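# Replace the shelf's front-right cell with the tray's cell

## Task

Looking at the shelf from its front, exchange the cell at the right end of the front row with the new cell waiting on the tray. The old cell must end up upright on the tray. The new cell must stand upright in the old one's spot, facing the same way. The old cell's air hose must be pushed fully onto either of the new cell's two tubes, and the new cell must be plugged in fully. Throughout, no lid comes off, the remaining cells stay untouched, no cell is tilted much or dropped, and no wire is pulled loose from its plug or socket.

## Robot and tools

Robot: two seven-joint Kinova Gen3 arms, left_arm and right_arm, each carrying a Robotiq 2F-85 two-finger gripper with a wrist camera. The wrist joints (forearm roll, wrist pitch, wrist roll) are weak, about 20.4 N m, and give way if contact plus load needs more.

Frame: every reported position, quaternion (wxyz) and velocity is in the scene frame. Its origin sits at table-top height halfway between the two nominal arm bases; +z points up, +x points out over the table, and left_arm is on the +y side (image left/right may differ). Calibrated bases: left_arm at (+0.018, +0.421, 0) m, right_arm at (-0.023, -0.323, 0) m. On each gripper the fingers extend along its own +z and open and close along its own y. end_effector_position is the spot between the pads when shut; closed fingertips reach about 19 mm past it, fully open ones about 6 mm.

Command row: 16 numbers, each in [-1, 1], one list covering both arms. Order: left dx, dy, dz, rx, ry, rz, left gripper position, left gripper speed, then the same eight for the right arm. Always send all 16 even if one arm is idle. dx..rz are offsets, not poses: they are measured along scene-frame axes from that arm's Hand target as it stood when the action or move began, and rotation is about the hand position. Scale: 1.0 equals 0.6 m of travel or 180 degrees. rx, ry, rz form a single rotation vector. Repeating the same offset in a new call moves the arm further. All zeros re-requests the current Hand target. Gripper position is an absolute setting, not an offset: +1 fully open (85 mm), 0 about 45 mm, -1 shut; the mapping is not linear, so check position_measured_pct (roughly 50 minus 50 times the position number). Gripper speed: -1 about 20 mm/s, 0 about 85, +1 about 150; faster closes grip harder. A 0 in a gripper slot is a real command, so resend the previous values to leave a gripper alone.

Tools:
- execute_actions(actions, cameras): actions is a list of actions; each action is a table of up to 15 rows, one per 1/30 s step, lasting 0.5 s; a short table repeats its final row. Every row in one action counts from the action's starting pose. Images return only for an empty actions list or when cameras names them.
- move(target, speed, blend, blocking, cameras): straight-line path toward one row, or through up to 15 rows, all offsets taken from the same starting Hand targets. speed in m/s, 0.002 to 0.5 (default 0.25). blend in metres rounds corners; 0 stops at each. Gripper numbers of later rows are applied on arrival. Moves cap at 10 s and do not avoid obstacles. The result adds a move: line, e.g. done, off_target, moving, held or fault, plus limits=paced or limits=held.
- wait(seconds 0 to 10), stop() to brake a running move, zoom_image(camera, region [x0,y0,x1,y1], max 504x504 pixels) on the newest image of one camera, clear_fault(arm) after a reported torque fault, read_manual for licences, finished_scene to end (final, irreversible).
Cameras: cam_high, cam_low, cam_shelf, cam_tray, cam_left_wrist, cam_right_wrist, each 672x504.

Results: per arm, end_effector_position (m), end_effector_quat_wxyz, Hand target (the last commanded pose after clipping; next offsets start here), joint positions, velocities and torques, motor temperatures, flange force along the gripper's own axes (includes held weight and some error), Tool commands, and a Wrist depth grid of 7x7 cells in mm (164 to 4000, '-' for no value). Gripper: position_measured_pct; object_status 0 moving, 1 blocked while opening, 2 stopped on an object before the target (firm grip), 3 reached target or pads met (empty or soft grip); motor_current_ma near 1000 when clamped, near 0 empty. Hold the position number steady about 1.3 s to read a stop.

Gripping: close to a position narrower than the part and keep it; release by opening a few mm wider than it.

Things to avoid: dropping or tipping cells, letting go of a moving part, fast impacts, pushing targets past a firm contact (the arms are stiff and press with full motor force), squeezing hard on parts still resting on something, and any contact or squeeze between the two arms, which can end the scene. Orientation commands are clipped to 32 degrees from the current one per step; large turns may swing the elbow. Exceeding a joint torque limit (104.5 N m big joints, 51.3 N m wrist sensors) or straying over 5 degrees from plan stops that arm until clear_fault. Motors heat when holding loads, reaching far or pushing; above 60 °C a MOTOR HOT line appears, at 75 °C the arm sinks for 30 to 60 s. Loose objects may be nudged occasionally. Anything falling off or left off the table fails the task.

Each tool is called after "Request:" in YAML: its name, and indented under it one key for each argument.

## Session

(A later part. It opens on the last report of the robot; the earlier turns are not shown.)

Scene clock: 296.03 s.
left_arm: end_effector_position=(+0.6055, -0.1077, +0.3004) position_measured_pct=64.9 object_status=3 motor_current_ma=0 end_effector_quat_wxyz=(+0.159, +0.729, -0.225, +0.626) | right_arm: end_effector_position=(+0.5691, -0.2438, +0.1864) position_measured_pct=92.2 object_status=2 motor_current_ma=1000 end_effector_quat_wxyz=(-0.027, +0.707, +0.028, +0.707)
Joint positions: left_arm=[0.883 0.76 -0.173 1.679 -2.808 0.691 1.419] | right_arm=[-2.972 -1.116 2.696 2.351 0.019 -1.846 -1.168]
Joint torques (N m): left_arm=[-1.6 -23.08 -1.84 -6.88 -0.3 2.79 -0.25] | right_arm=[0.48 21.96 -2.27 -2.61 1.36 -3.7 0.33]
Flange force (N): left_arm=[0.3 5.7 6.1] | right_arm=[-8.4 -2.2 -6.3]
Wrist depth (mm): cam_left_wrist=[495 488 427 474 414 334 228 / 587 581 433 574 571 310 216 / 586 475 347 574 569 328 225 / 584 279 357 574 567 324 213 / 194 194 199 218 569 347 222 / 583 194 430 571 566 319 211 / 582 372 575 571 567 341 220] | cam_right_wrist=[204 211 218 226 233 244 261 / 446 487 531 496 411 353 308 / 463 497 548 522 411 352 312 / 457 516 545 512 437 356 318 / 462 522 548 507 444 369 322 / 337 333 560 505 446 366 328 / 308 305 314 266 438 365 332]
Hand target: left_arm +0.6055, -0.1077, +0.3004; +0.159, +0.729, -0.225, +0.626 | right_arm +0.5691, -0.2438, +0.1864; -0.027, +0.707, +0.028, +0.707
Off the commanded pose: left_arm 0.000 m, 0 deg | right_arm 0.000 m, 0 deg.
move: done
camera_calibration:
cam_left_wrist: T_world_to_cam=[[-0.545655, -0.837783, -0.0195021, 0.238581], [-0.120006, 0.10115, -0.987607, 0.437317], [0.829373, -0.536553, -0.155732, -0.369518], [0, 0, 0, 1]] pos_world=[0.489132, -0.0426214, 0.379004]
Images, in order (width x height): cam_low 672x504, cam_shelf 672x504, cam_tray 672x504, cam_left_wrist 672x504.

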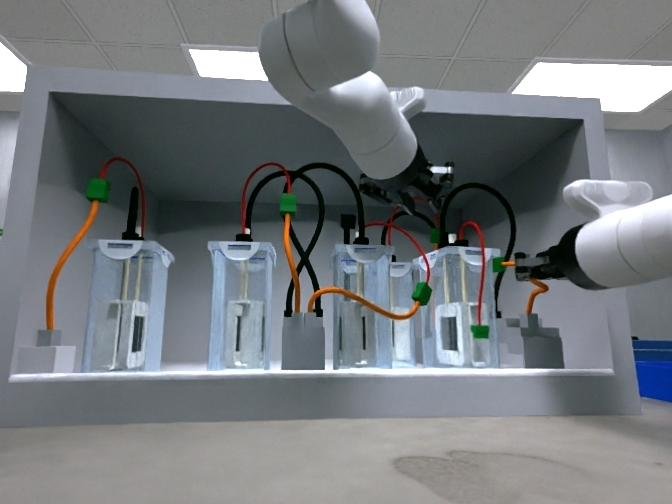

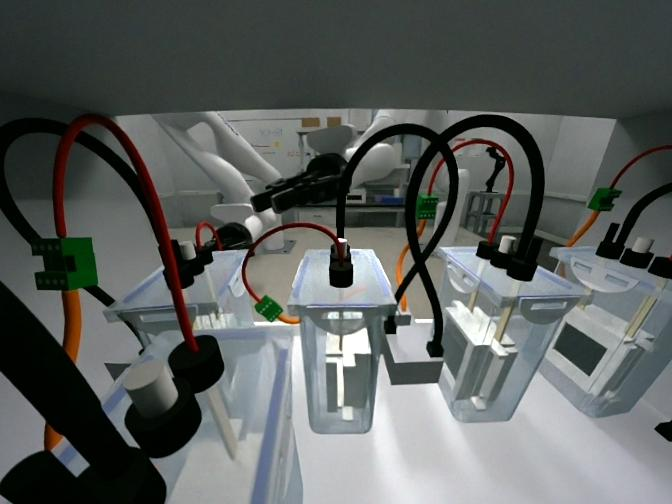

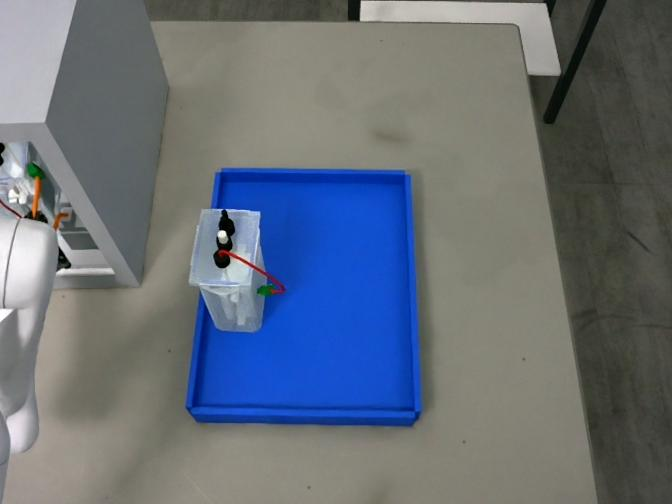

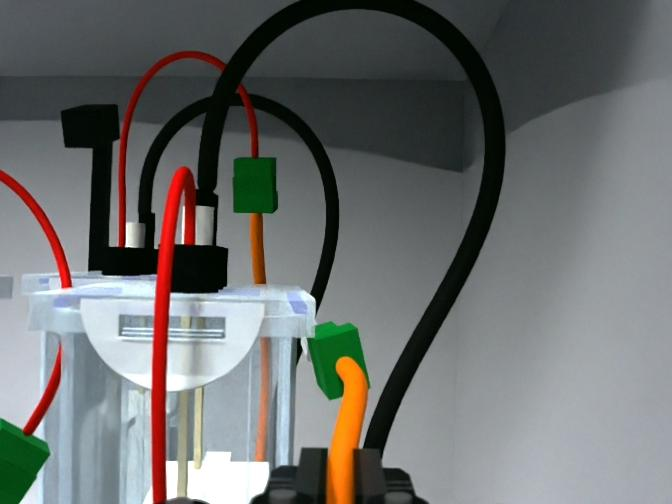

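Request:
move:
  target: [0,0,0,0,0,0,-0.3,-0.7,-0.033,-0.02,-0.02,0,0,0,-0.95,-0.9]
  speed: 0.05
  cameras: ["cam_low","cam_left_wrist","cam_shelf"]

Scene clock: 297.23 s.
left_arm: end_effector_position=(+0.6055, -0.1077, +0.3004) position_measured_pct=64.9 object_status=3 motor_current_ma=0 end_effector_quat_wxyz=(+0.159, +0.729, -0.225, +0.626) | right_arm: end_effector_position=(+0.5493, -0.2558, +0.1744) position_measured_pct=92.2 object_status=2 motor_current_ma=1000 end_effector_quat_wxyz=(-0.028, +0.707, +0.028, +0.707)
Joint positions: left_arm=[0.883 0.76 -0.173 1.679 -2.808 0.691 1.419] | right_arm=[-2.962 -1.17 2.733 2.401 0.07 -1.942 -1.17]
Joint torques (N m): left_arm=[-1.58 -23.08 -1.83 -6.9 -0.28 2.81 -0.25] | right_arm=[-0.57 18.61 -1.96 3.94 1.2 -2.94 0.22]
Flange force (N): left_arm=[0.3 5.6 6.1] | right_arm=[-6.9 -0.9 10.1]
Wrist depth (mm): cam_left_wrist=[527 491 459 509 444 280 195 / 607 601 455 593 556 298 194 / 606 600 367 593 590 275 193 / 367 219 250 589 467 291 191 / 264 215 222 215 464 270 191 / 603 398 451 589 516 285 189 / 386 266 284 588 578 285 198] | cam_right_wrist=[203 210 218 226 233 244 261 / 446 488 530 497 411 352 308 / 462 496 549 521 415 351 312 / 458 516 545 512 436 355 318 / 462 522 549 508 445 363 323 / 338 333 561 505 445 368 329 / 308 305 313 266 439 365 332]
Hand target: left_arm +0.6055, -0.1077, +0.3004; +0.159, +0.729, -0.225, +0.626 | right_arm +0.5493, -0.2558, +0.1744; -0.027, +0.707, +0.028, +0.707
Off the commanded pose: left_arm 0.000 m, 0 deg | right_arm 0.000 m, 0 deg.
move: done
camera_calibration:
cam_left_wrist: T_world_to_cam=[[-0.545655, -0.837783, -0.0195021, 0.238581], [-0.120006, 0.10115, -0.987607, 0.437317], [0.829373, -0.536553, -0.155732, -0.369518], [0, 0, 0, 1]] pos_world=[0.489132, -0.0426214, 0.379004]
Images, in order (width x height): cam_low 672x504, cam_shelf 672x504, cam_left_wrist 672x504.

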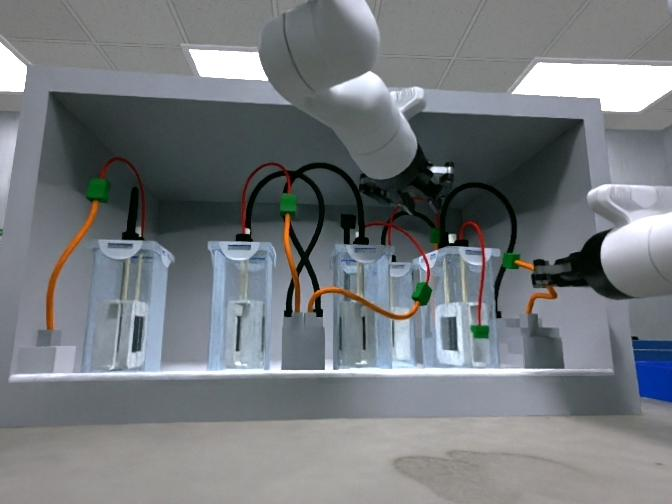

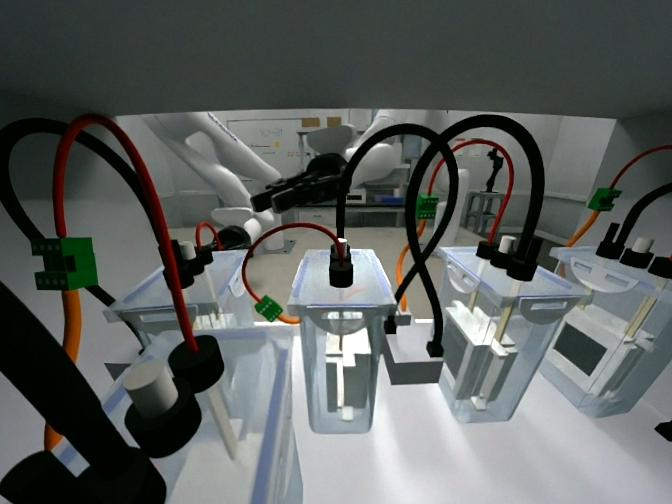

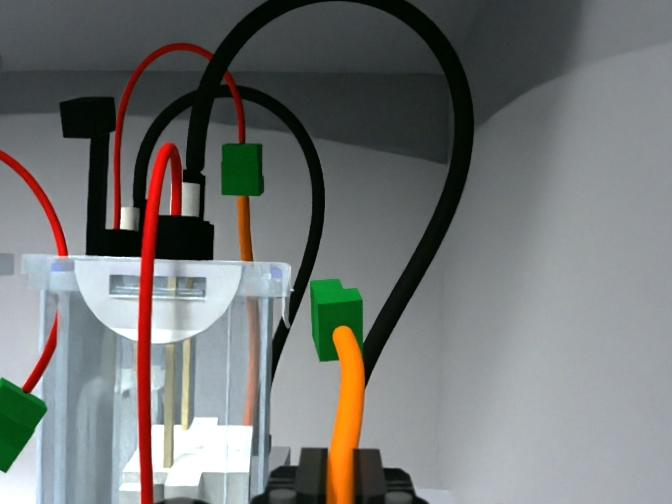

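Request:
zoom_image:
  camera: "cam_low"
  region: [400, 190, 600, 390]

Request:
move:
  target: [0,0,0,0,0,0,-0.3,-0.7,0.0,0.0,0.0,0,0,0,-0.5,-0.9]
  cameras: ["cam_low","cam_left_wrist"]

Scaled by 2.520 from the camera's 672x504 image, which has a finer 960x720 frame.

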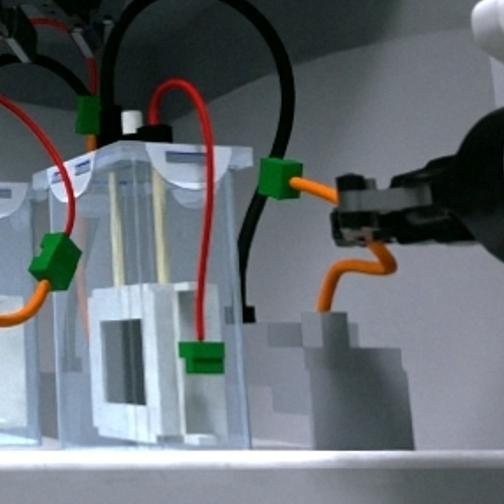

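Scene clock: 298.30 s.
left_arm: end_effector_position=(+0.6055, -0.1077, +0.3004) position_measured_pct=64.9 object_status=3 motor_current_ma=0 end_effector_quat_wxyz=(+0.159, +0.729, -0.225, +0.626) | right_arm: end_effector_position=(+0.5493, -0.2558, +0.1743) position_measured_pct=74.9 object_status=0 motor_current_ma=0 end_effector_quat_wxyz=(-0.027, +0.707, +0.028, +0.707)
Joint positions: left_arm=[0.883 0.76 -0.173 1.679 -2.808 0.691 1.419] | right_arm=[-2.962 -1.17 2.733 2.401 0.07 -1.942 -1.17]
Joint torques (N m): left_arm=[-1.58 -23.05 -1.84 -6.93 -0.27 2.8 -0.24] | right_arm=[-0.43 19.32 -2.01 1.12 1.3 -2.83 0.27]
Flange force (N): left_arm=[0.3 5.5 5.9] | right_arm=[-5.8 -1.2 0.5]
Wrist depth (mm): cam_left_wrist=[527 494 459 512 445 280 196 / 605 602 456 595 557 298 194 / 604 600 367 593 590 275 193 / 367 244 250 591 470 292 192 / 602 215 222 243 520 270 191 / 602 399 452 589 518 285 189 / 385 264 284 584 507 285 198] | cam_right_wrist=[203 210 218 226 233 245 261 / 447 489 530 496 412 353 308 / 462 496 550 520 416 352 312 / 458 516 544 512 437 355 317 / 462 521 549 508 444 364 323 / 338 333 559 505 445 368 328 / 308 305 314 266 438 364 332]
Hand target: left_arm +0.6055, -0.1077, +0.3004; +0.159, +0.729, -0.225, +0.626 | right_arm +0.5493, -0.2558, +0.1744; -0.027, +0.707, +0.028, +0.707
Off the commanded pose: left_arm 0.000 m, 0 deg | right_arm 0.000 m, 0 deg.
move: done
camera_calibration:
cam_left_wrist: T_world_to_cam=[[-0.545655, -0.837783, -0.0195021, 0.238581], [-0.120006, 0.10115, -0.987607, 0.437317], [0.829373, -0.536553, -0.155732, -0.369518], [0, 0, 0, 1]] pos_world=[0.489132, -0.0426214, 0.379004]
Images, in order (width x height): cam_low 672x504, cam_left_wrist 672x504.

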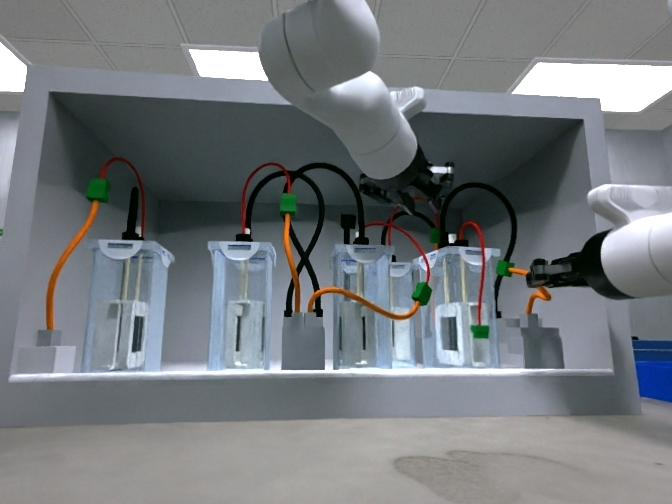

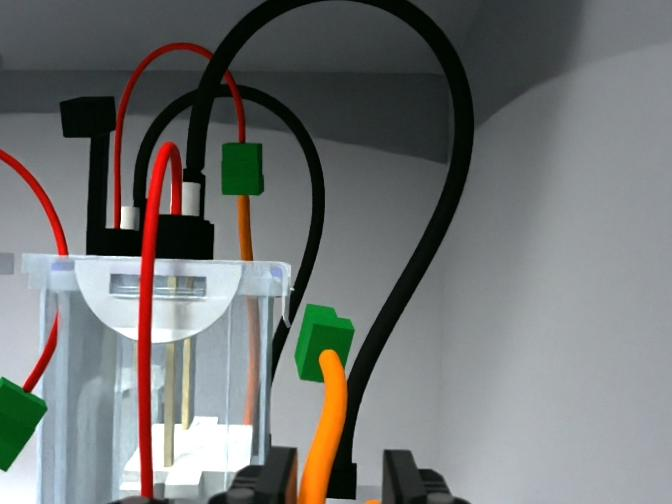

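Request:
move:
  target: [0,0,0,0,0,0,-0.3,-0.7,-0.08,-0.04,0.01,0,0,0.1,-0.3,-0.9]
  speed: 0.08
  cameras: ["cam_low","cam_left_wrist","cam_tray"]

Request:
zoom_image:
  camera: "cam_low"
  region: [400, 190, 600, 390]

Request:
zoom_image:
  camera: "cam_tray"
  region: [0, 130, 160, 290]

Scene clock: 302.37 s.
left_arm: end_effector_position=(+0.6055, -0.1077, +0.3004) position_measured_pct=64.9 object_status=3 motor_current_ma=0 end_effector_quat_wxyz=(+0.159, +0.729, -0.225, +0.626) | right_arm: end_effector_position=(+0.5013, -0.2798, +0.1804) position_measured_pct=64.9 object_status=3 motor_current_ma=0 end_effector_quat_wxyz=(-0.138, +0.694, +0.138, +0.694)
Joint positions: left_arm=[0.883 0.76 -0.173 1.679 -2.808 0.691 1.419] | right_arm=[-2.761 -1.125 3.073 2.45 0.757 -1.851 -1.231]
Joint torques (N m): left_arm=[-1.55 -23.08 -1.85 -6.87 -0.28 2.81 -0.24] | right_arm=[-0.69 18.51 -1.53 2.22 1.28 -2.8 0.22]
Flange force (N): left_arm=[0.3 5.5 6.2] | right_arm=[-7.4 0.0 0.1]
Wrist depth (mm): cam_left_wrist=[508 507 495 461 429 448 171 / 268 681 673 522 632 584 171 / 380 743 713 659 633 608 169 / 370 753 311 364 630 606 170 / 788 753 285 655 504 607 169 / 394 424 499 510 620 609 169 / 368 587 315 308 618 611 -] | cam_right_wrist=[204 211 218 226 233 244 261 / 446 488 531 497 411 352 307 / 462 497 549 522 416 352 312 / 458 515 545 512 436 355 318 / 461 523 550 507 445 363 324 / 338 333 560 504 446 367 329 / 308 305 314 266 439 364 332]
Hand target: left_arm +0.6055, -0.1077, +0.3004; +0.159, +0.729, -0.225, +0.626 | right_arm +0.5013, -0.2798, +0.1804; -0.138, +0.694, +0.138, +0.694
Off the commanded pose: left_arm 0.000 m, 0 deg | right_arm 0.000 m, 0 deg.
move: done
camera_calibration:
cam_left_wrist: T_world_to_cam=[[-0.545655, -0.837783, -0.0195021, 0.238581], [-0.120006, 0.10115, -0.987607, 0.437317], [0.829373, -0.536553, -0.155732, -0.369518], [0, 0, 0, 1]] pos_world=[0.489132, -0.0426214, 0.379004]
Images, in order (width x height): cam_low 672x504, cam_tray 672x504, cam_left_wrist 672x504.

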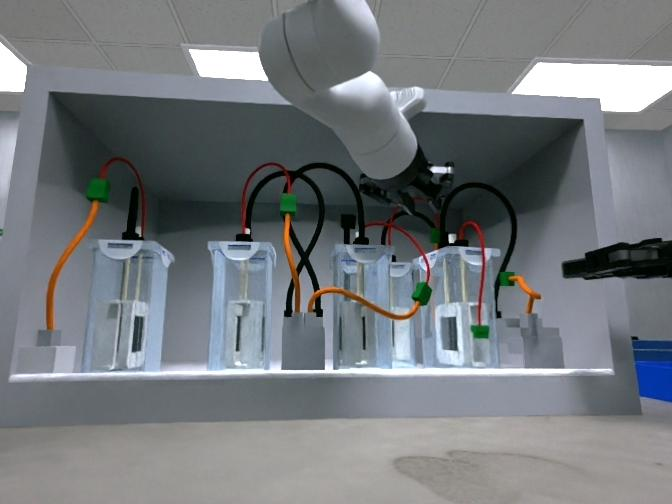

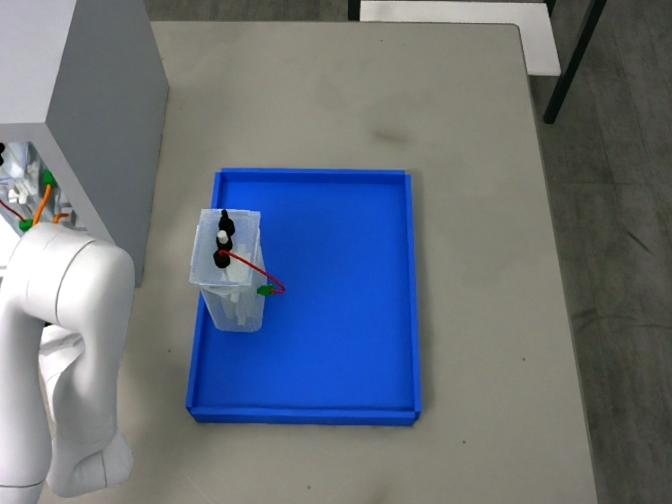

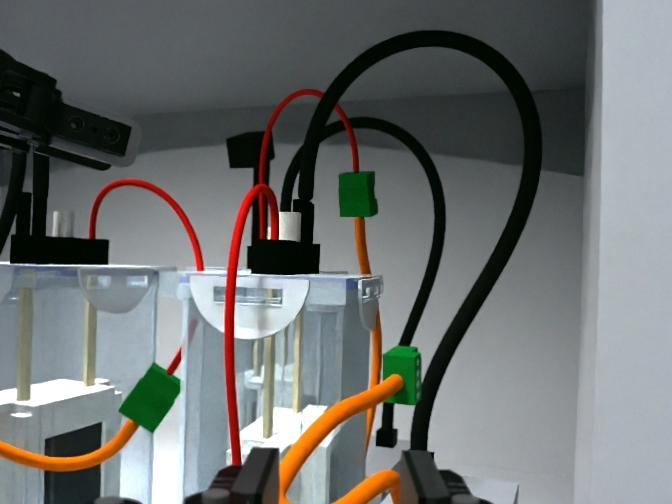

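Scaled by 2.520 from the camera's 672x504 image, which has a finer 960x720 frame.

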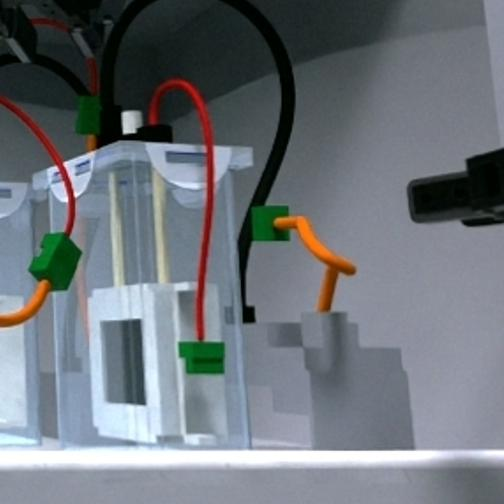

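Scaled by 3.150 from the camera's 672x504 image, which has a finer 960x720 frame.

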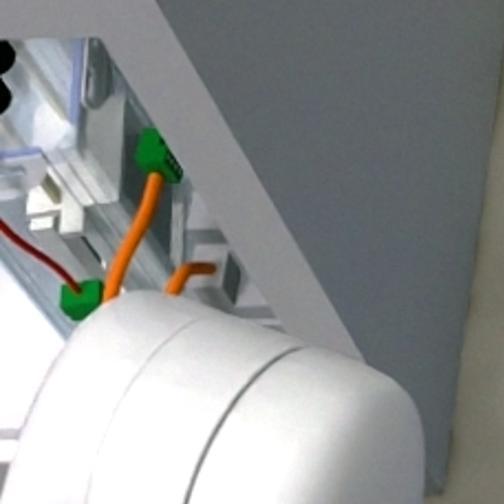

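Request:
zoom_image:
  camera: "cam_tray"
  region: [25, 155, 75, 205]

Request:
wait:
  seconds: 0.1
  cameras: ["cam_left_wrist","cam_low"]

Request:
zoom_image:
  camera: "cam_left_wrist"
  region: [360, 320, 450, 430]

Request:
zoom_image:
  camera: "cam_low"
  region: [480, 250, 560, 330]

Scaled by 10.080 from the camera's 672x504 image, which has a finer 960x720 frame.

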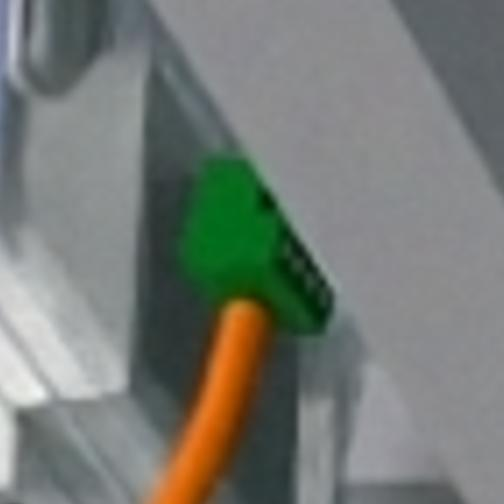

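Scene clock: 303.30 s.
left_arm: end_effector_position=(+0.6055, -0.1077, +0.3004) position_measured_pct=64.9 object_status=3 motor_current_ma=0 end_effector_quat_wxyz=(+0.159, +0.729, -0.225, +0.626) | right_arm: end_effector_position=(+0.5013, -0.2798, +0.1804) position_measured_pct=64.9 object_status=3 motor_current_ma=0 end_effector_quat_wxyz=(-0.138, +0.694, +0.138, +0.694)
Joint positions: left_arm=[0.883 0.76 -0.173 1.679 -2.808 0.691 1.419] | right_arm=[-2.761 -1.125 3.073 2.45 0.757 -1.851 -1.231]
Joint torques (N m): left_arm=[-1.57 -23.07 -1.84 -6.9 -0.3 2.8 -0.24] | right_arm=[-0.65 18.42 -1.66 2.07 1.29 -2.85 0.25]
Flange force (N): left_arm=[0.3 5.6 6.1] | right_arm=[-6.8 0.1 -0.1]
Wrist depth (mm): cam_left_wrist=[508 503 495 463 429 449 171 / 268 682 675 522 636 585 170 / 380 743 711 657 632 611 169 / 371 751 312 365 630 608 170 / 788 754 285 656 504 604 169 / 393 423 499 506 618 608 169 / 367 586 315 308 617 613 -] | cam_right_wrist=[203 210 218 226 233 244 261 / 446 488 531 497 411 352 307 / 463 497 549 521 416 352 312 / 458 517 545 512 436 355 318 / 460 520 549 507 444 364 323 / 337 334 560 505 445 368 328 / 308 306 313 266 437 365 332]
Hand target: left_arm +0.6055, -0.1077, +0.3004; +0.159, +0.729, -0.225, +0.626 | right_arm +0.5013, -0.2798, +0.1804; -0.138, +0.694, +0.138, +0.694
Tool commands: left_gripper/position=-0.3 left_gripper/speed=-0.7 right_gripper/position=-0.3 right_gripper/speed=-0.9
Off the commanded pose: left_arm 0.000 m, 0 deg | right_arm 0.000 m, 0 deg.
wait: 0.10 s; at rest from the start
camera_calibration:
cam_left_wrist: T_world_to_cam=[[-0.545655, -0.837783, -0.0195021, 0.238581], [-0.120006, 0.10115, -0.987607, 0.437317], [0.829373, -0.536553, -0.155732, -0.369518], [0, 0, 0, 1]] pos_world=[0.489132, -0.0426214, 0.379004]
Images, in order (width x height): cam_low 672x504, cam_left_wrist 672x504.

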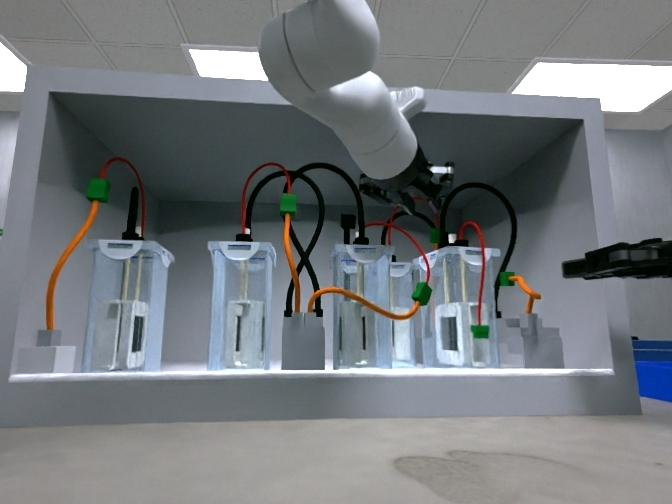

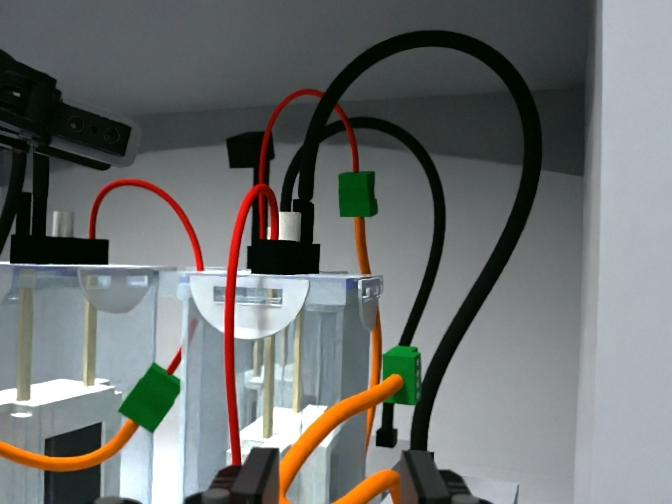

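Scaled by 4.582.

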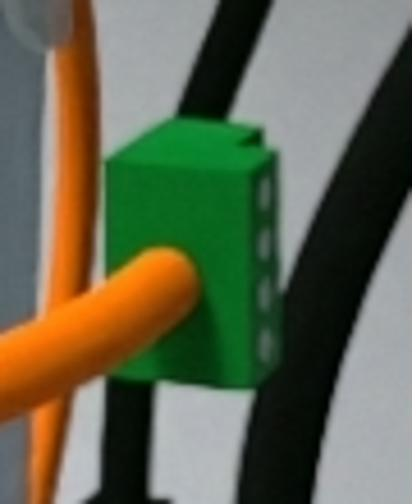

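Scaled by 6.300 from the camera's 672x504 image, which has a finer 960x720 frame.

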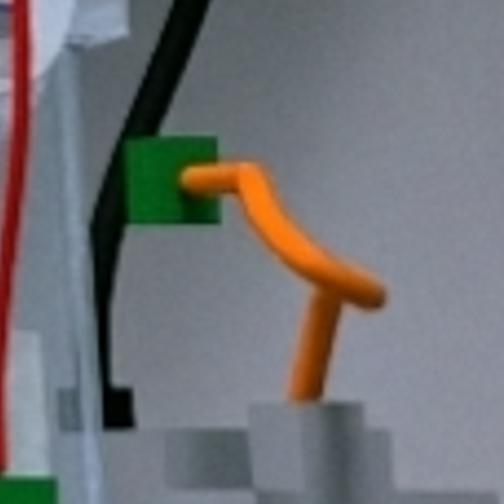

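Request:
move:
  target: [0,0,0,0,0,0,-0.3,-0.7,0.02,0.05,-0.01,0,0,-0.12,-0.3,-0.9]
  speed: 0.1
  cameras: ["cam_low","cam_left_wrist","cam_tray"]

Scene clock: 308.47 s.
left_arm: end_effector_position=(+0.6055, -0.1077, +0.3004) position_measured_pct=64.9 object_status=3 motor_current_ma=0 end_effector_quat_wxyz=(+0.159, +0.729, -0.225, +0.626) | right_arm: end_effector_position=(+0.5141, -0.2499, +0.1746) position_measured_pct=64.9 object_status=3 motor_current_ma=0 end_effector_quat_wxyz=(-0.011, +0.717, +0.011, +0.697)
Joint positions: left_arm=[0.883 0.76 -0.173 1.679 -2.808 0.691 1.419] | right_arm=[-2.935 -1.251 2.556 2.506 -0.005 -2.098 -1.02]
Joint torques (N m): left_arm=[-1.6 -23.07 -1.83 -6.89 -0.29 2.8 -0.24] | right_arm=[-0.75 18.46 -2.85 2.18 1.68 -2.52 0.3]
Flange force (N): left_arm=[0.3 5.7 6.1] | right_arm=[-5.7 -1.0 -0.5]
Wrist depth (mm): cam_left_wrist=[550 547 511 541 445 277 201 / 236 620 482 621 492 295 200 / 621 621 396 623 547 275 200 / 393 257 266 624 438 292 199 / 627 369 250 624 483 273 199 / 280 423 337 627 537 289 198 / 542 414 279 326 476 289 207] | cam_right_wrist=[204 210 218 226 233 245 261 / 447 488 531 497 411 353 308 / 462 497 548 522 415 352 312 / 457 515 546 513 436 355 318 / 463 522 548 508 444 363 323 / 338 334 560 505 444 367 328 / 309 305 313 266 438 364 332]
Hand target: left_arm +0.6055, -0.1077, +0.3004; +0.159, +0.729, -0.225, +0.626 | right_arm +0.5133, -0.2498, +0.1744; -0.005, +0.707, +0.005, +0.707
Off the commanded pose: left_arm 0.000 m, 0 deg | right_arm 0.001 m, 2 deg.
joint sent to its limit (right arm) — joint 6 (wrist pitch), lower limit. The joint targets still meet the commanded pose.
move: done
camera_calibration:
cam_left_wrist: T_world_to_cam=[[-0.545655, -0.837783, -0.0195021, 0.238581], [-0.120006, 0.10115, -0.987607, 0.437317], [0.829373, -0.536553, -0.155732, -0.369518], [0, 0, 0, 1]] pos_world=[0.489132, -0.0426214, 0.379004]
Images, in order (width x height): cam_low 672x504, cam_tray 672x504, cam_left_wrist 672x504.

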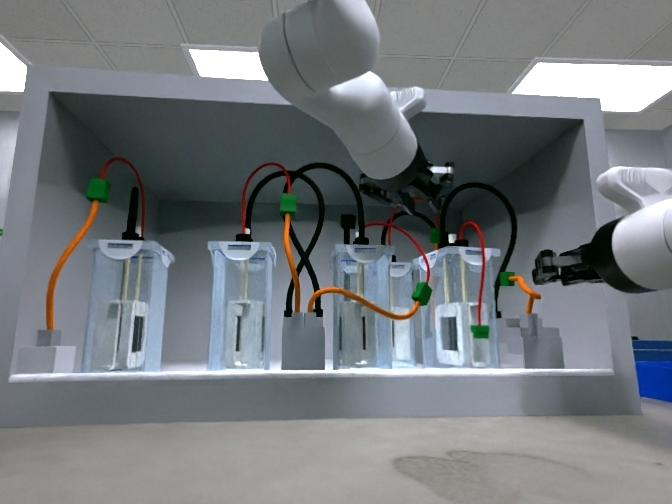

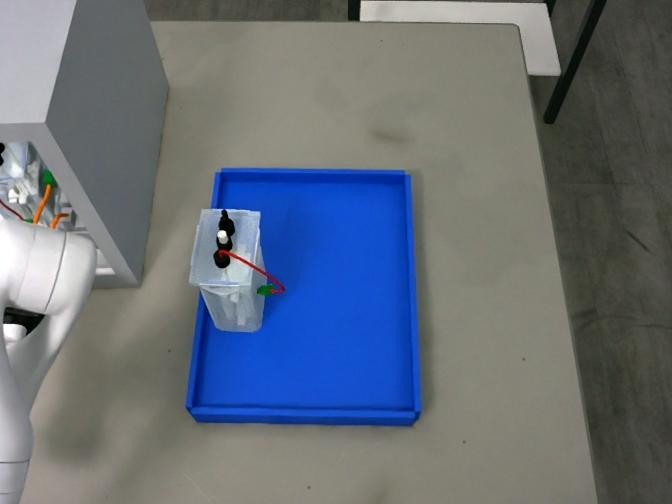

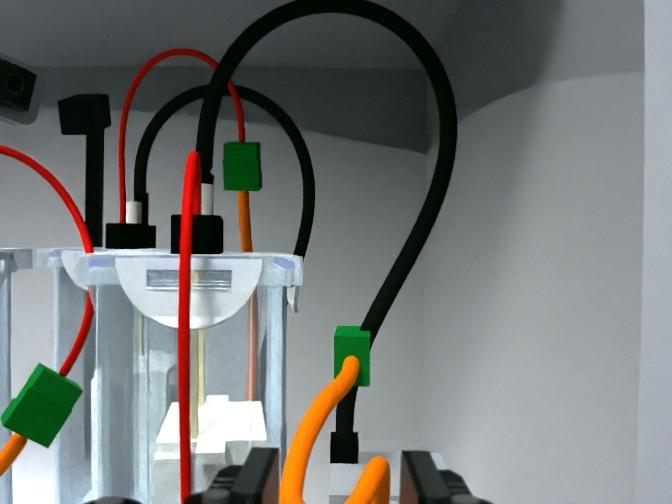

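Request:
move:
  target:
    - [0,0,0,0,0,0,-0.3,-0.7,0,0.03,-0.008,0,0,0,-0.45,-0.9]
    - [0,0,0,0,0,0,-0.3,-0.7,0.145,0.0315,-0.011,0,0,0,-0.45,-0.9]
  speed: 0.07
  cameras: ["cam_low","cam_left_wrist","cam_tray"]

Request:
zoom_image:
  camera: "cam_tray"
  region: [0, 130, 160, 290]

Scene clock: 311.10 s.
left_arm: end_effector_position=(+0.6055, -0.1077, +0.3004) position_measured_pct=64.9 object_status=3 motor_current_ma=0 end_effector_quat_wxyz=(+0.159, +0.729, -0.225, +0.626) | right_arm: end_effector_position=(+0.6003, -0.2309, +0.1678) position_measured_pct=72.7 object_status=3 motor_current_ma=0 end_effector_quat_wxyz=(-0.005, +0.707, +0.005, +0.707)
Joint positions: left_arm=[0.883 0.76 -0.173 1.679 -2.808 0.691 1.419] | right_arm=[-2.991 -1.177 2.61 2.221 -0.069 -1.808 -1.099]
Joint torques (N m): left_arm=[-1.64 -23.05 -1.85 -6.91 -0.28 2.81 -0.25] | right_arm=[-0.55 20.63 -3.03 -0.43 1.55 -2.5 0.22]
Flange force (N): left_arm=[0.3 5.6 5.9] | right_arm=[-5.2 -0.9 0.4]
Wrist depth (mm): cam_left_wrist=[541 539 398 527 526 290 236 / 536 536 317 543 543 289 226 / 534 538 320 541 542 288 234 / 338 195 167 402 474 304 234 / - - - 234 519 322 223 / 534 363 536 186 468 320 232 / - 334 536 539 537 341 232] | cam_right_wrist=[204 211 218 226 233 244 261 / 446 488 531 496 411 352 308 / 463 497 549 520 415 351 312 / 457 513 546 511 437 356 317 / 461 522 548 507 445 364 323 / 337 333 560 504 444 368 329 / 309 306 313 266 438 364 332]
Hand target: left_arm +0.6055, -0.1077, +0.3004; +0.159, +0.729, -0.225, +0.626 | right_arm +0.6003, -0.2309, +0.1678; -0.005, +0.707, +0.005, +0.707
Off the commanded pose: left_arm 0.000 m, 0 deg | right_arm 0.000 m, 0 deg.
move: done
camera_calibration:
cam_left_wrist: T_world_to_cam=[[-0.545655, -0.837783, -0.0195021, 0.238581], [-0.120006, 0.10115, -0.987607, 0.437317], [0.829373, -0.536553, -0.155732, -0.369518], [0, 0, 0, 1]] pos_world=[0.489132, -0.0426214, 0.379004]
Images, in order (width x height): cam_low 672x504, cam_tray 672x504, cam_left_wrist 672x504.

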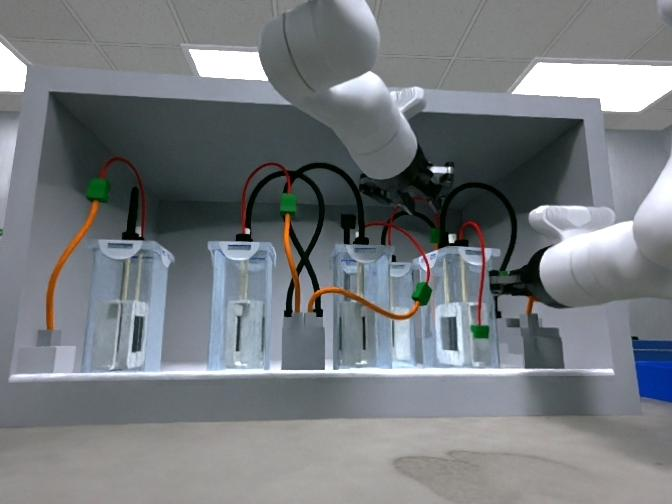

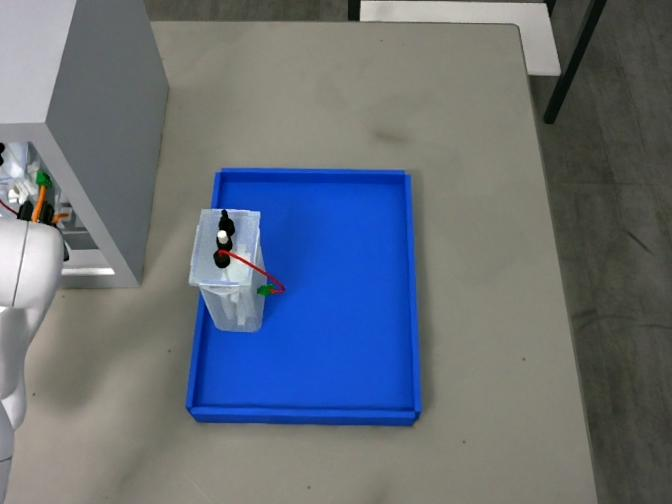

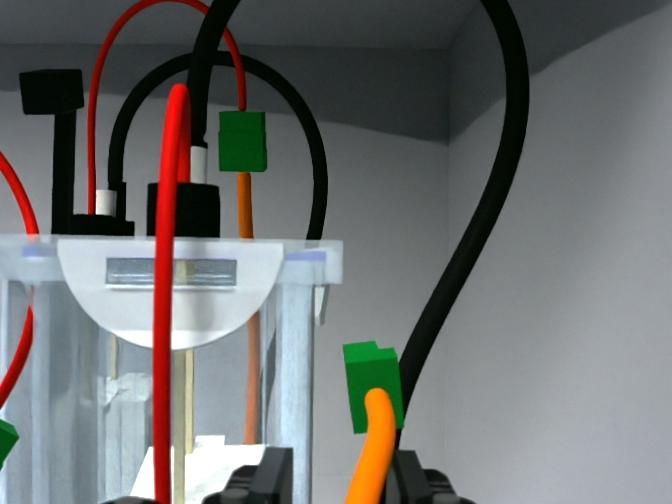

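Scaled by 3.150 from the camera's 672x504 image, which has a finer 960x720 frame.

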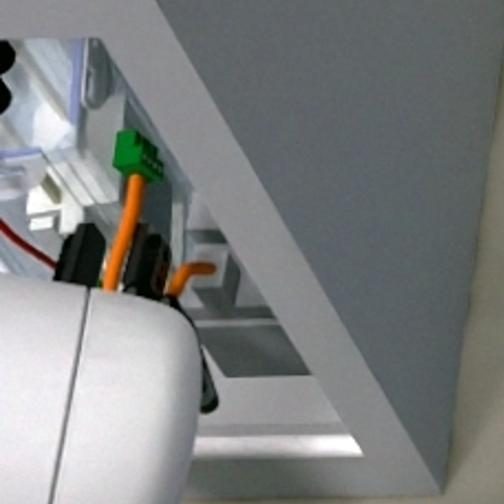

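Request:
move:
  target: [0,0,0,0,0,0,-0.3,-0.7,0,0,0,0,0,0,-0.95,-0.9]

Request:
move:
  target: [0,0,0,0,0,0,-0.3,-0.7,-0.1,-0.03,0.03,0,0,0,-0.95,-0.9]
  speed: 0.05
  cameras: ["cam_low","cam_left_wrist","cam_tray","cam_high","cam_right_wrist"]

Request:
zoom_image:
  camera: "cam_low"
  region: [400, 190, 600, 390]

Request:
zoom_image:
  camera: "cam_tray"
  region: [0, 130, 160, 290]

Scene clock: 312.80 s.
left_arm: end_effector_position=(+0.6055, -0.1077, +0.3004) position_measured_pct=64.9 object_status=3 motor_current_ma=0 end_effector_quat_wxyz=(+0.159, +0.729, -0.225, +0.626) | right_arm: end_effector_position=(+0.6003, -0.2309, +0.1678) position_measured_pct=93.1 object_status=0 motor_current_ma=1000 end_effector_quat_wxyz=(-0.005, +0.707, +0.005, +0.707)
Joint positions: left_arm=[0.883 0.76 -0.173 1.679 -2.808 0.691 1.419] | right_arm=[-2.991 -1.177 2.61 2.221 -0.069 -1.808 -1.099]
Joint torques (N m): left_arm=[-1.6 -23.08 -1.84 -6.88 -0.29 2.79 -0.24] | right_arm=[-1.09 21.04 -3.4 -0.66 1.84 -2.56 0.33]
Flange force (N): left_arm=[0.3 5.6 6.1] | right_arm=[-5.8 0.2 -0.1]
Wrist depth (mm): cam_left_wrist=[537 537 397 528 527 290 236 / 536 540 401 543 544 289 225 / 537 386 319 540 542 288 234 / 338 194 167 402 473 304 234 / - - - 234 520 322 223 / 535 365 536 538 429 319 232 / - 335 536 539 512 341 232] | cam_right_wrist=[204 210 218 226 233 244 261 / 446 486 530 497 411 353 307 / 462 498 548 522 416 352 312 / 458 516 545 513 436 354 318 / 461 522 550 507 444 364 323 / 337 334 561 505 444 368 328 / 309 305 313 266 438 365 332]
Hand target: left_arm +0.6055, -0.1077, +0.3004; +0.159, +0.729, -0.225, +0.626 | right_arm +0.6003, -0.2309, +0.1678; -0.005, +0.707, +0.005, +0.707
Off the commanded pose: left_arm 0.000 m, 0 deg | right_arm 0.000 m, 0 deg.
move: done

Scene clock: 314.43 s.
left_arm: end_effector_position=(+0.6055, -0.1077, +0.3004) position_measured_pct=64.9 object_status=3 motor_current_ma=0 end_effector_quat_wxyz=(+0.159, +0.729, -0.225, +0.626) | right_arm: end_effector_position=(+0.5404, -0.2490, +0.1858) position_measured_pct=93.1 object_status=2 motor_current_ma=1000 end_effector_quat_wxyz=(-0.005, +0.707, +0.005, +0.707)
Joint positions: left_arm=[0.883 0.76 -0.173 1.679 -2.808 0.691 1.419] | right_arm=[-2.983 -1.173 2.616 2.429 -0.066 -2.007 -1.117]
Joint torques (N m): left_arm=[-1.59 -23.06 -1.86 -6.93 -0.3 2.81 -0.25] | right_arm=[-6.4 19.8 -6.01 12.87 3.77 -4.23 0.16]
Flange force (N): left_arm=[0.3 5.6 5.9] | right_arm=[-17.1 4.8 43.5]
Wrist depth (mm): cam_left_wrist=[497 488 429 424 432 275 201 / 580 598 594 604 472 290 200 / 594 598 463 601 466 270 198 / 391 367 599 602 416 284 197 / 217 219 225 599 451 266 196 / 522 393 - 599 446 278 195 / 385 394 317 596 441 277 202] | cam_right_wrist=[203 211 218 226 233 245 261 / 446 487 529 497 410 352 307 / 463 497 550 520 416 352 312 / 457 514 544 512 435 355 318 / 462 521 551 507 445 363 323 / 337 333 560 506 444 368 328 / 308 305 313 266 438 365 332]
Hand target: left_arm +0.6055, -0.1077, +0.3004; +0.159, +0.729, -0.225, +0.626 | right_arm +0.5403, -0.2489, +0.1858; -0.005, +0.707, +0.005, +0.707
Off the commanded pose: left_arm 0.000 m, 0 deg | right_arm 0.000 m, 0 deg.
move: done
camera_calibration:
cam_left_wrist: T_world_to_cam=[[-0.545655, -0.837783, -0.0195021, 0.238581], [-0.120006, 0.10115, -0.987607, 0.437317], [0.829373, -0.536553, -0.155732, -0.369518], [0, 0, 0, 1]] pos_world=[0.489132, -0.0426214, 0.379004]
cam_right_wrist: T_world_to_cam=[[0.0283211, -0.999402, 0.019835, -0.268891], [0.00480517, -0.0197066, -0.999794, 0.239431], [0.999587, 0.0284106, 0.00424419, -0.384114], [0, 0, 0, 1]] pos_world=[0.39042, -0.253099, 0.246345]
Images, in order (width x height): cam_high 672x504, cam_low 672x504, cam_tray 672x504, cam_left_wrist 672x504, cam_right_wrist 672x504.

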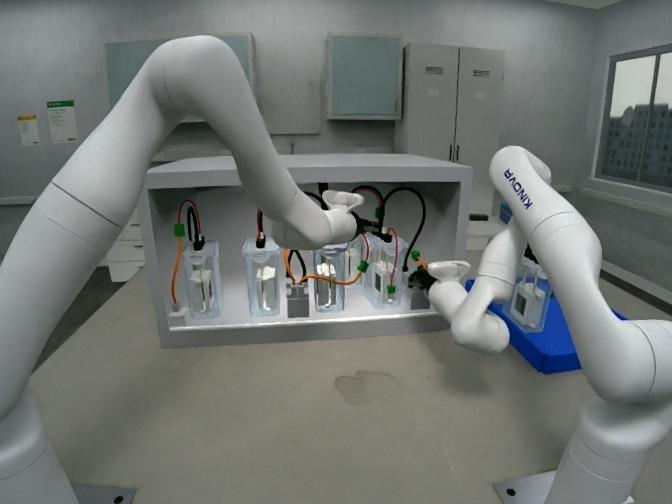

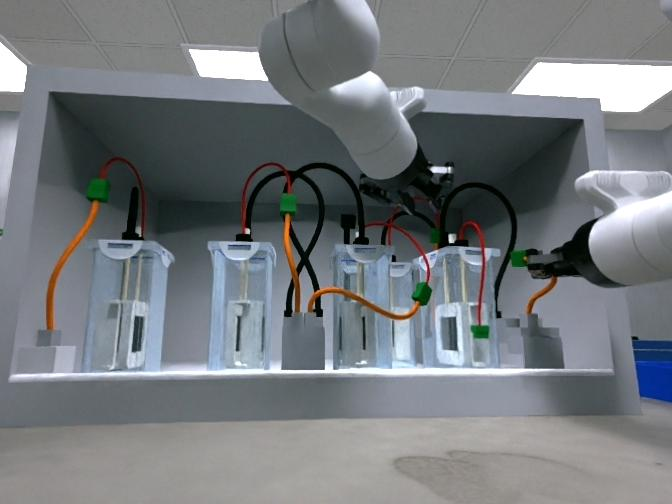

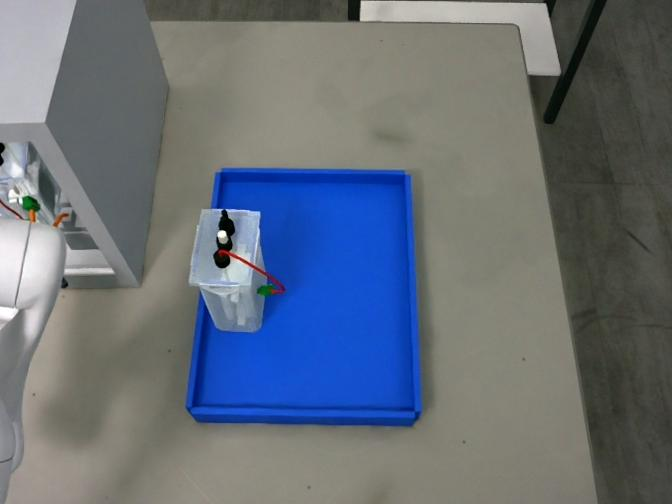

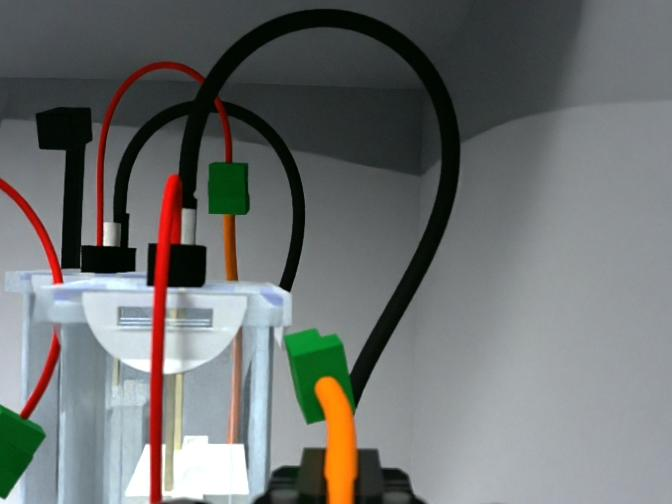

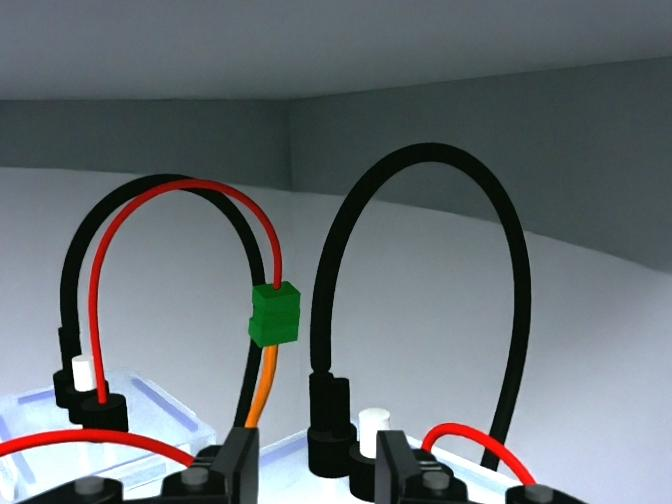

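Scaled by 2.520 from the camera's 672x504 image, which has a finer 960x720 frame.

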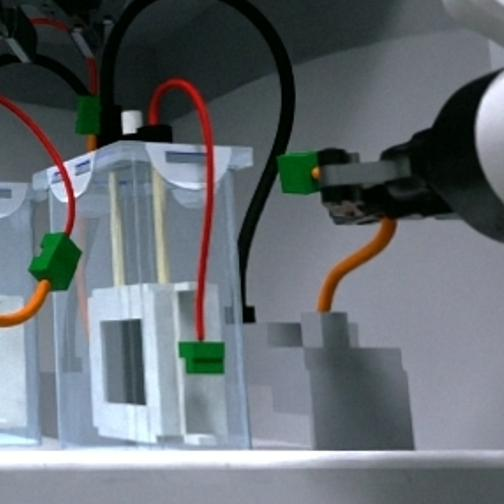

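Scaled by 3.150 from the camera's 672x504 image, which has a finer 960x720 frame.

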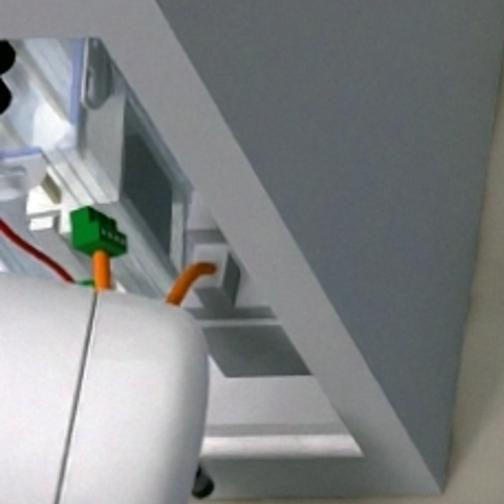

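Request:
move:
  target: [0,0,0,0,0,0,-0.3,-0.7,0.035,-0.005,-0.01,0,0,0,-0.95,-0.9]
  speed: 0.08

Scene clock: 315.30 s.
left_arm: end_effector_position=(+0.6055, -0.1077, +0.3004) position_measured_pct=64.9 object_status=3 motor_current_ma=0 end_effector_quat_wxyz=(+0.159, +0.729, -0.225, +0.626) | right_arm: end_effector_position=(+0.5613, -0.2518, +0.1798) position_measured_pct=93.1 object_status=2 motor_current_ma=1000 end_effector_quat_wxyz=(-0.005, +0.707, +0.005, +0.707)
Joint positions: left_arm=[0.883 0.76 -0.173 1.679 -2.808 0.691 1.419] | right_arm=[-2.964 -1.165 2.63 2.364 -0.044 -1.927 -1.118]
Joint torques (N m): left_arm=[-1.58 -23.08 -1.82 -6.92 -0.28 2.8 -0.24] | right_arm=[0.35 19.43 -2.22 -0.56 1.11 -2.53 0.25]
Flange force (N): left_arm=[0.3 5.6 6.0] | right_arm=[-4.6 -2.0 -4.1]
Wrist depth (mm): cam_left_wrist=[514 478 467 495 425 269 197 / 496 580 442 580 464 283 195 / 575 577 353 583 460 264 194 / 372 227 367 579 410 278 193 / 197 201 207 577 444 260 192 / 572 373 576 578 441 273 190 / 364 373 301 576 434 272 198] | cam_right_wrist=[204 211 218 226 233 244 261 / 446 486 531 497 411 352 307 / 462 496 547 522 416 351 312 / 457 515 547 512 436 355 318 / 461 521 548 507 445 363 323 / 337 334 558 505 445 368 328 / 308 305 313 266 438 365 332]
Hand target: left_arm +0.6055, -0.1077, +0.3004; +0.159, +0.729, -0.225, +0.626 | right_arm +0.5613, -0.2519, +0.1798; -0.005, +0.707, +0.005, +0.707
Off the commanded pose: left_arm 0.000 m, 0 deg | right_arm 0.000 m, 0 deg.
move: done

Request:
move:
  target: [0,0,0,0,0,0,-0.3,-0.7,0.025,-0.02,0.042,0,0,0,-0.95,-0.9]
  speed: 0.06
  cameras: ["cam_low","cam_left_wrist"]

Scene clock: 317.83 s.
left_arm: end_effector_position=(+0.6055, -0.1077, +0.3004) position_measured_pct=64.9 object_status=3 motor_current_ma=0 end_effector_quat_wxyz=(+0.159, +0.729, -0.225, +0.626) | right_arm: end_effector_position=(+0.5763, -0.2639, +0.2049) position_measured_pct=93.1 object_status=2 motor_current_ma=1000 end_effector_quat_wxyz=(-0.005, +0.707, +0.005, +0.707)
Joint positions: left_arm=[0.883 0.76 -0.173 1.679 -2.808 0.691 1.419] | right_arm=[-2.916 -1.071 2.619 2.352 -0.046 -1.811 -1.127]
Joint torques (N m): left_arm=[-1.58 -23.08 -1.85 -6.89 -0.28 2.81 -0.25] | right_arm=[0.12 19.23 -2.2 -0.96 1.14 -2.54 0.27]
Flange force (N): left_arm=[0.3 5.6 6.1] | right_arm=[-4.7 -1.7 -1.8]
Wrist depth (mm): cam_left_wrist=[434 425 375 369 376 238 174 / 563 533 566 565 370 223 173 / 488 562 564 565 336 234 172 / 409 563 564 565 334 220 172 / 220 221 429 563 392 230 178 / 186 189 194 562 356 228 176 / - - - 562 386 228 -] | cam_right_wrist=[203 210 218 226 233 244 261 / 446 487 532 497 411 352 307 / 462 499 549 520 415 352 312 / 458 514 548 511 436 355 318 / 461 522 551 508 444 363 323 / 337 335 560 505 444 368 328 / 309 305 314 266 439 364 332]
Hand target: left_arm +0.6055, -0.1077, +0.3004; +0.159, +0.729, -0.225, +0.626 | right_arm +0.5763, -0.2639, +0.2050; -0.005, +0.707, +0.005, +0.707
Off the commanded pose: left_arm 0.000 m, 0 deg | right_arm 0.000 m, 0 deg.
move: done
camera_calibration:
cam_left_wrist: T_world_to_cam=[[-0.545655, -0.837783, -0.0195021, 0.238581], [-0.120006, 0.10115, -0.987607, 0.437317], [0.829373, -0.536553, -0.155732, -0.369518], [0, 0, 0, 1]] pos_world=[0.489132, -0.0426214, 0.379004]
Images, in order (width x height): cam_low 672x504, cam_left_wrist 672x504.

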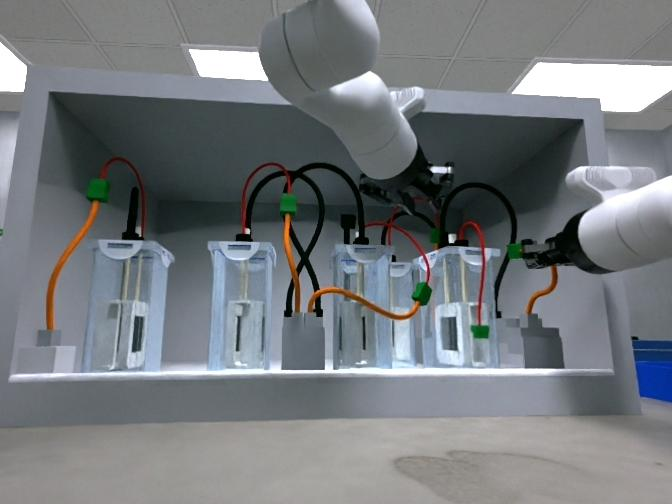

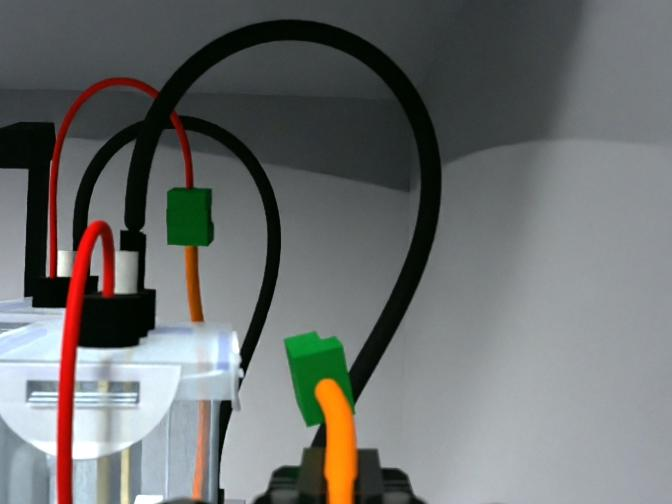

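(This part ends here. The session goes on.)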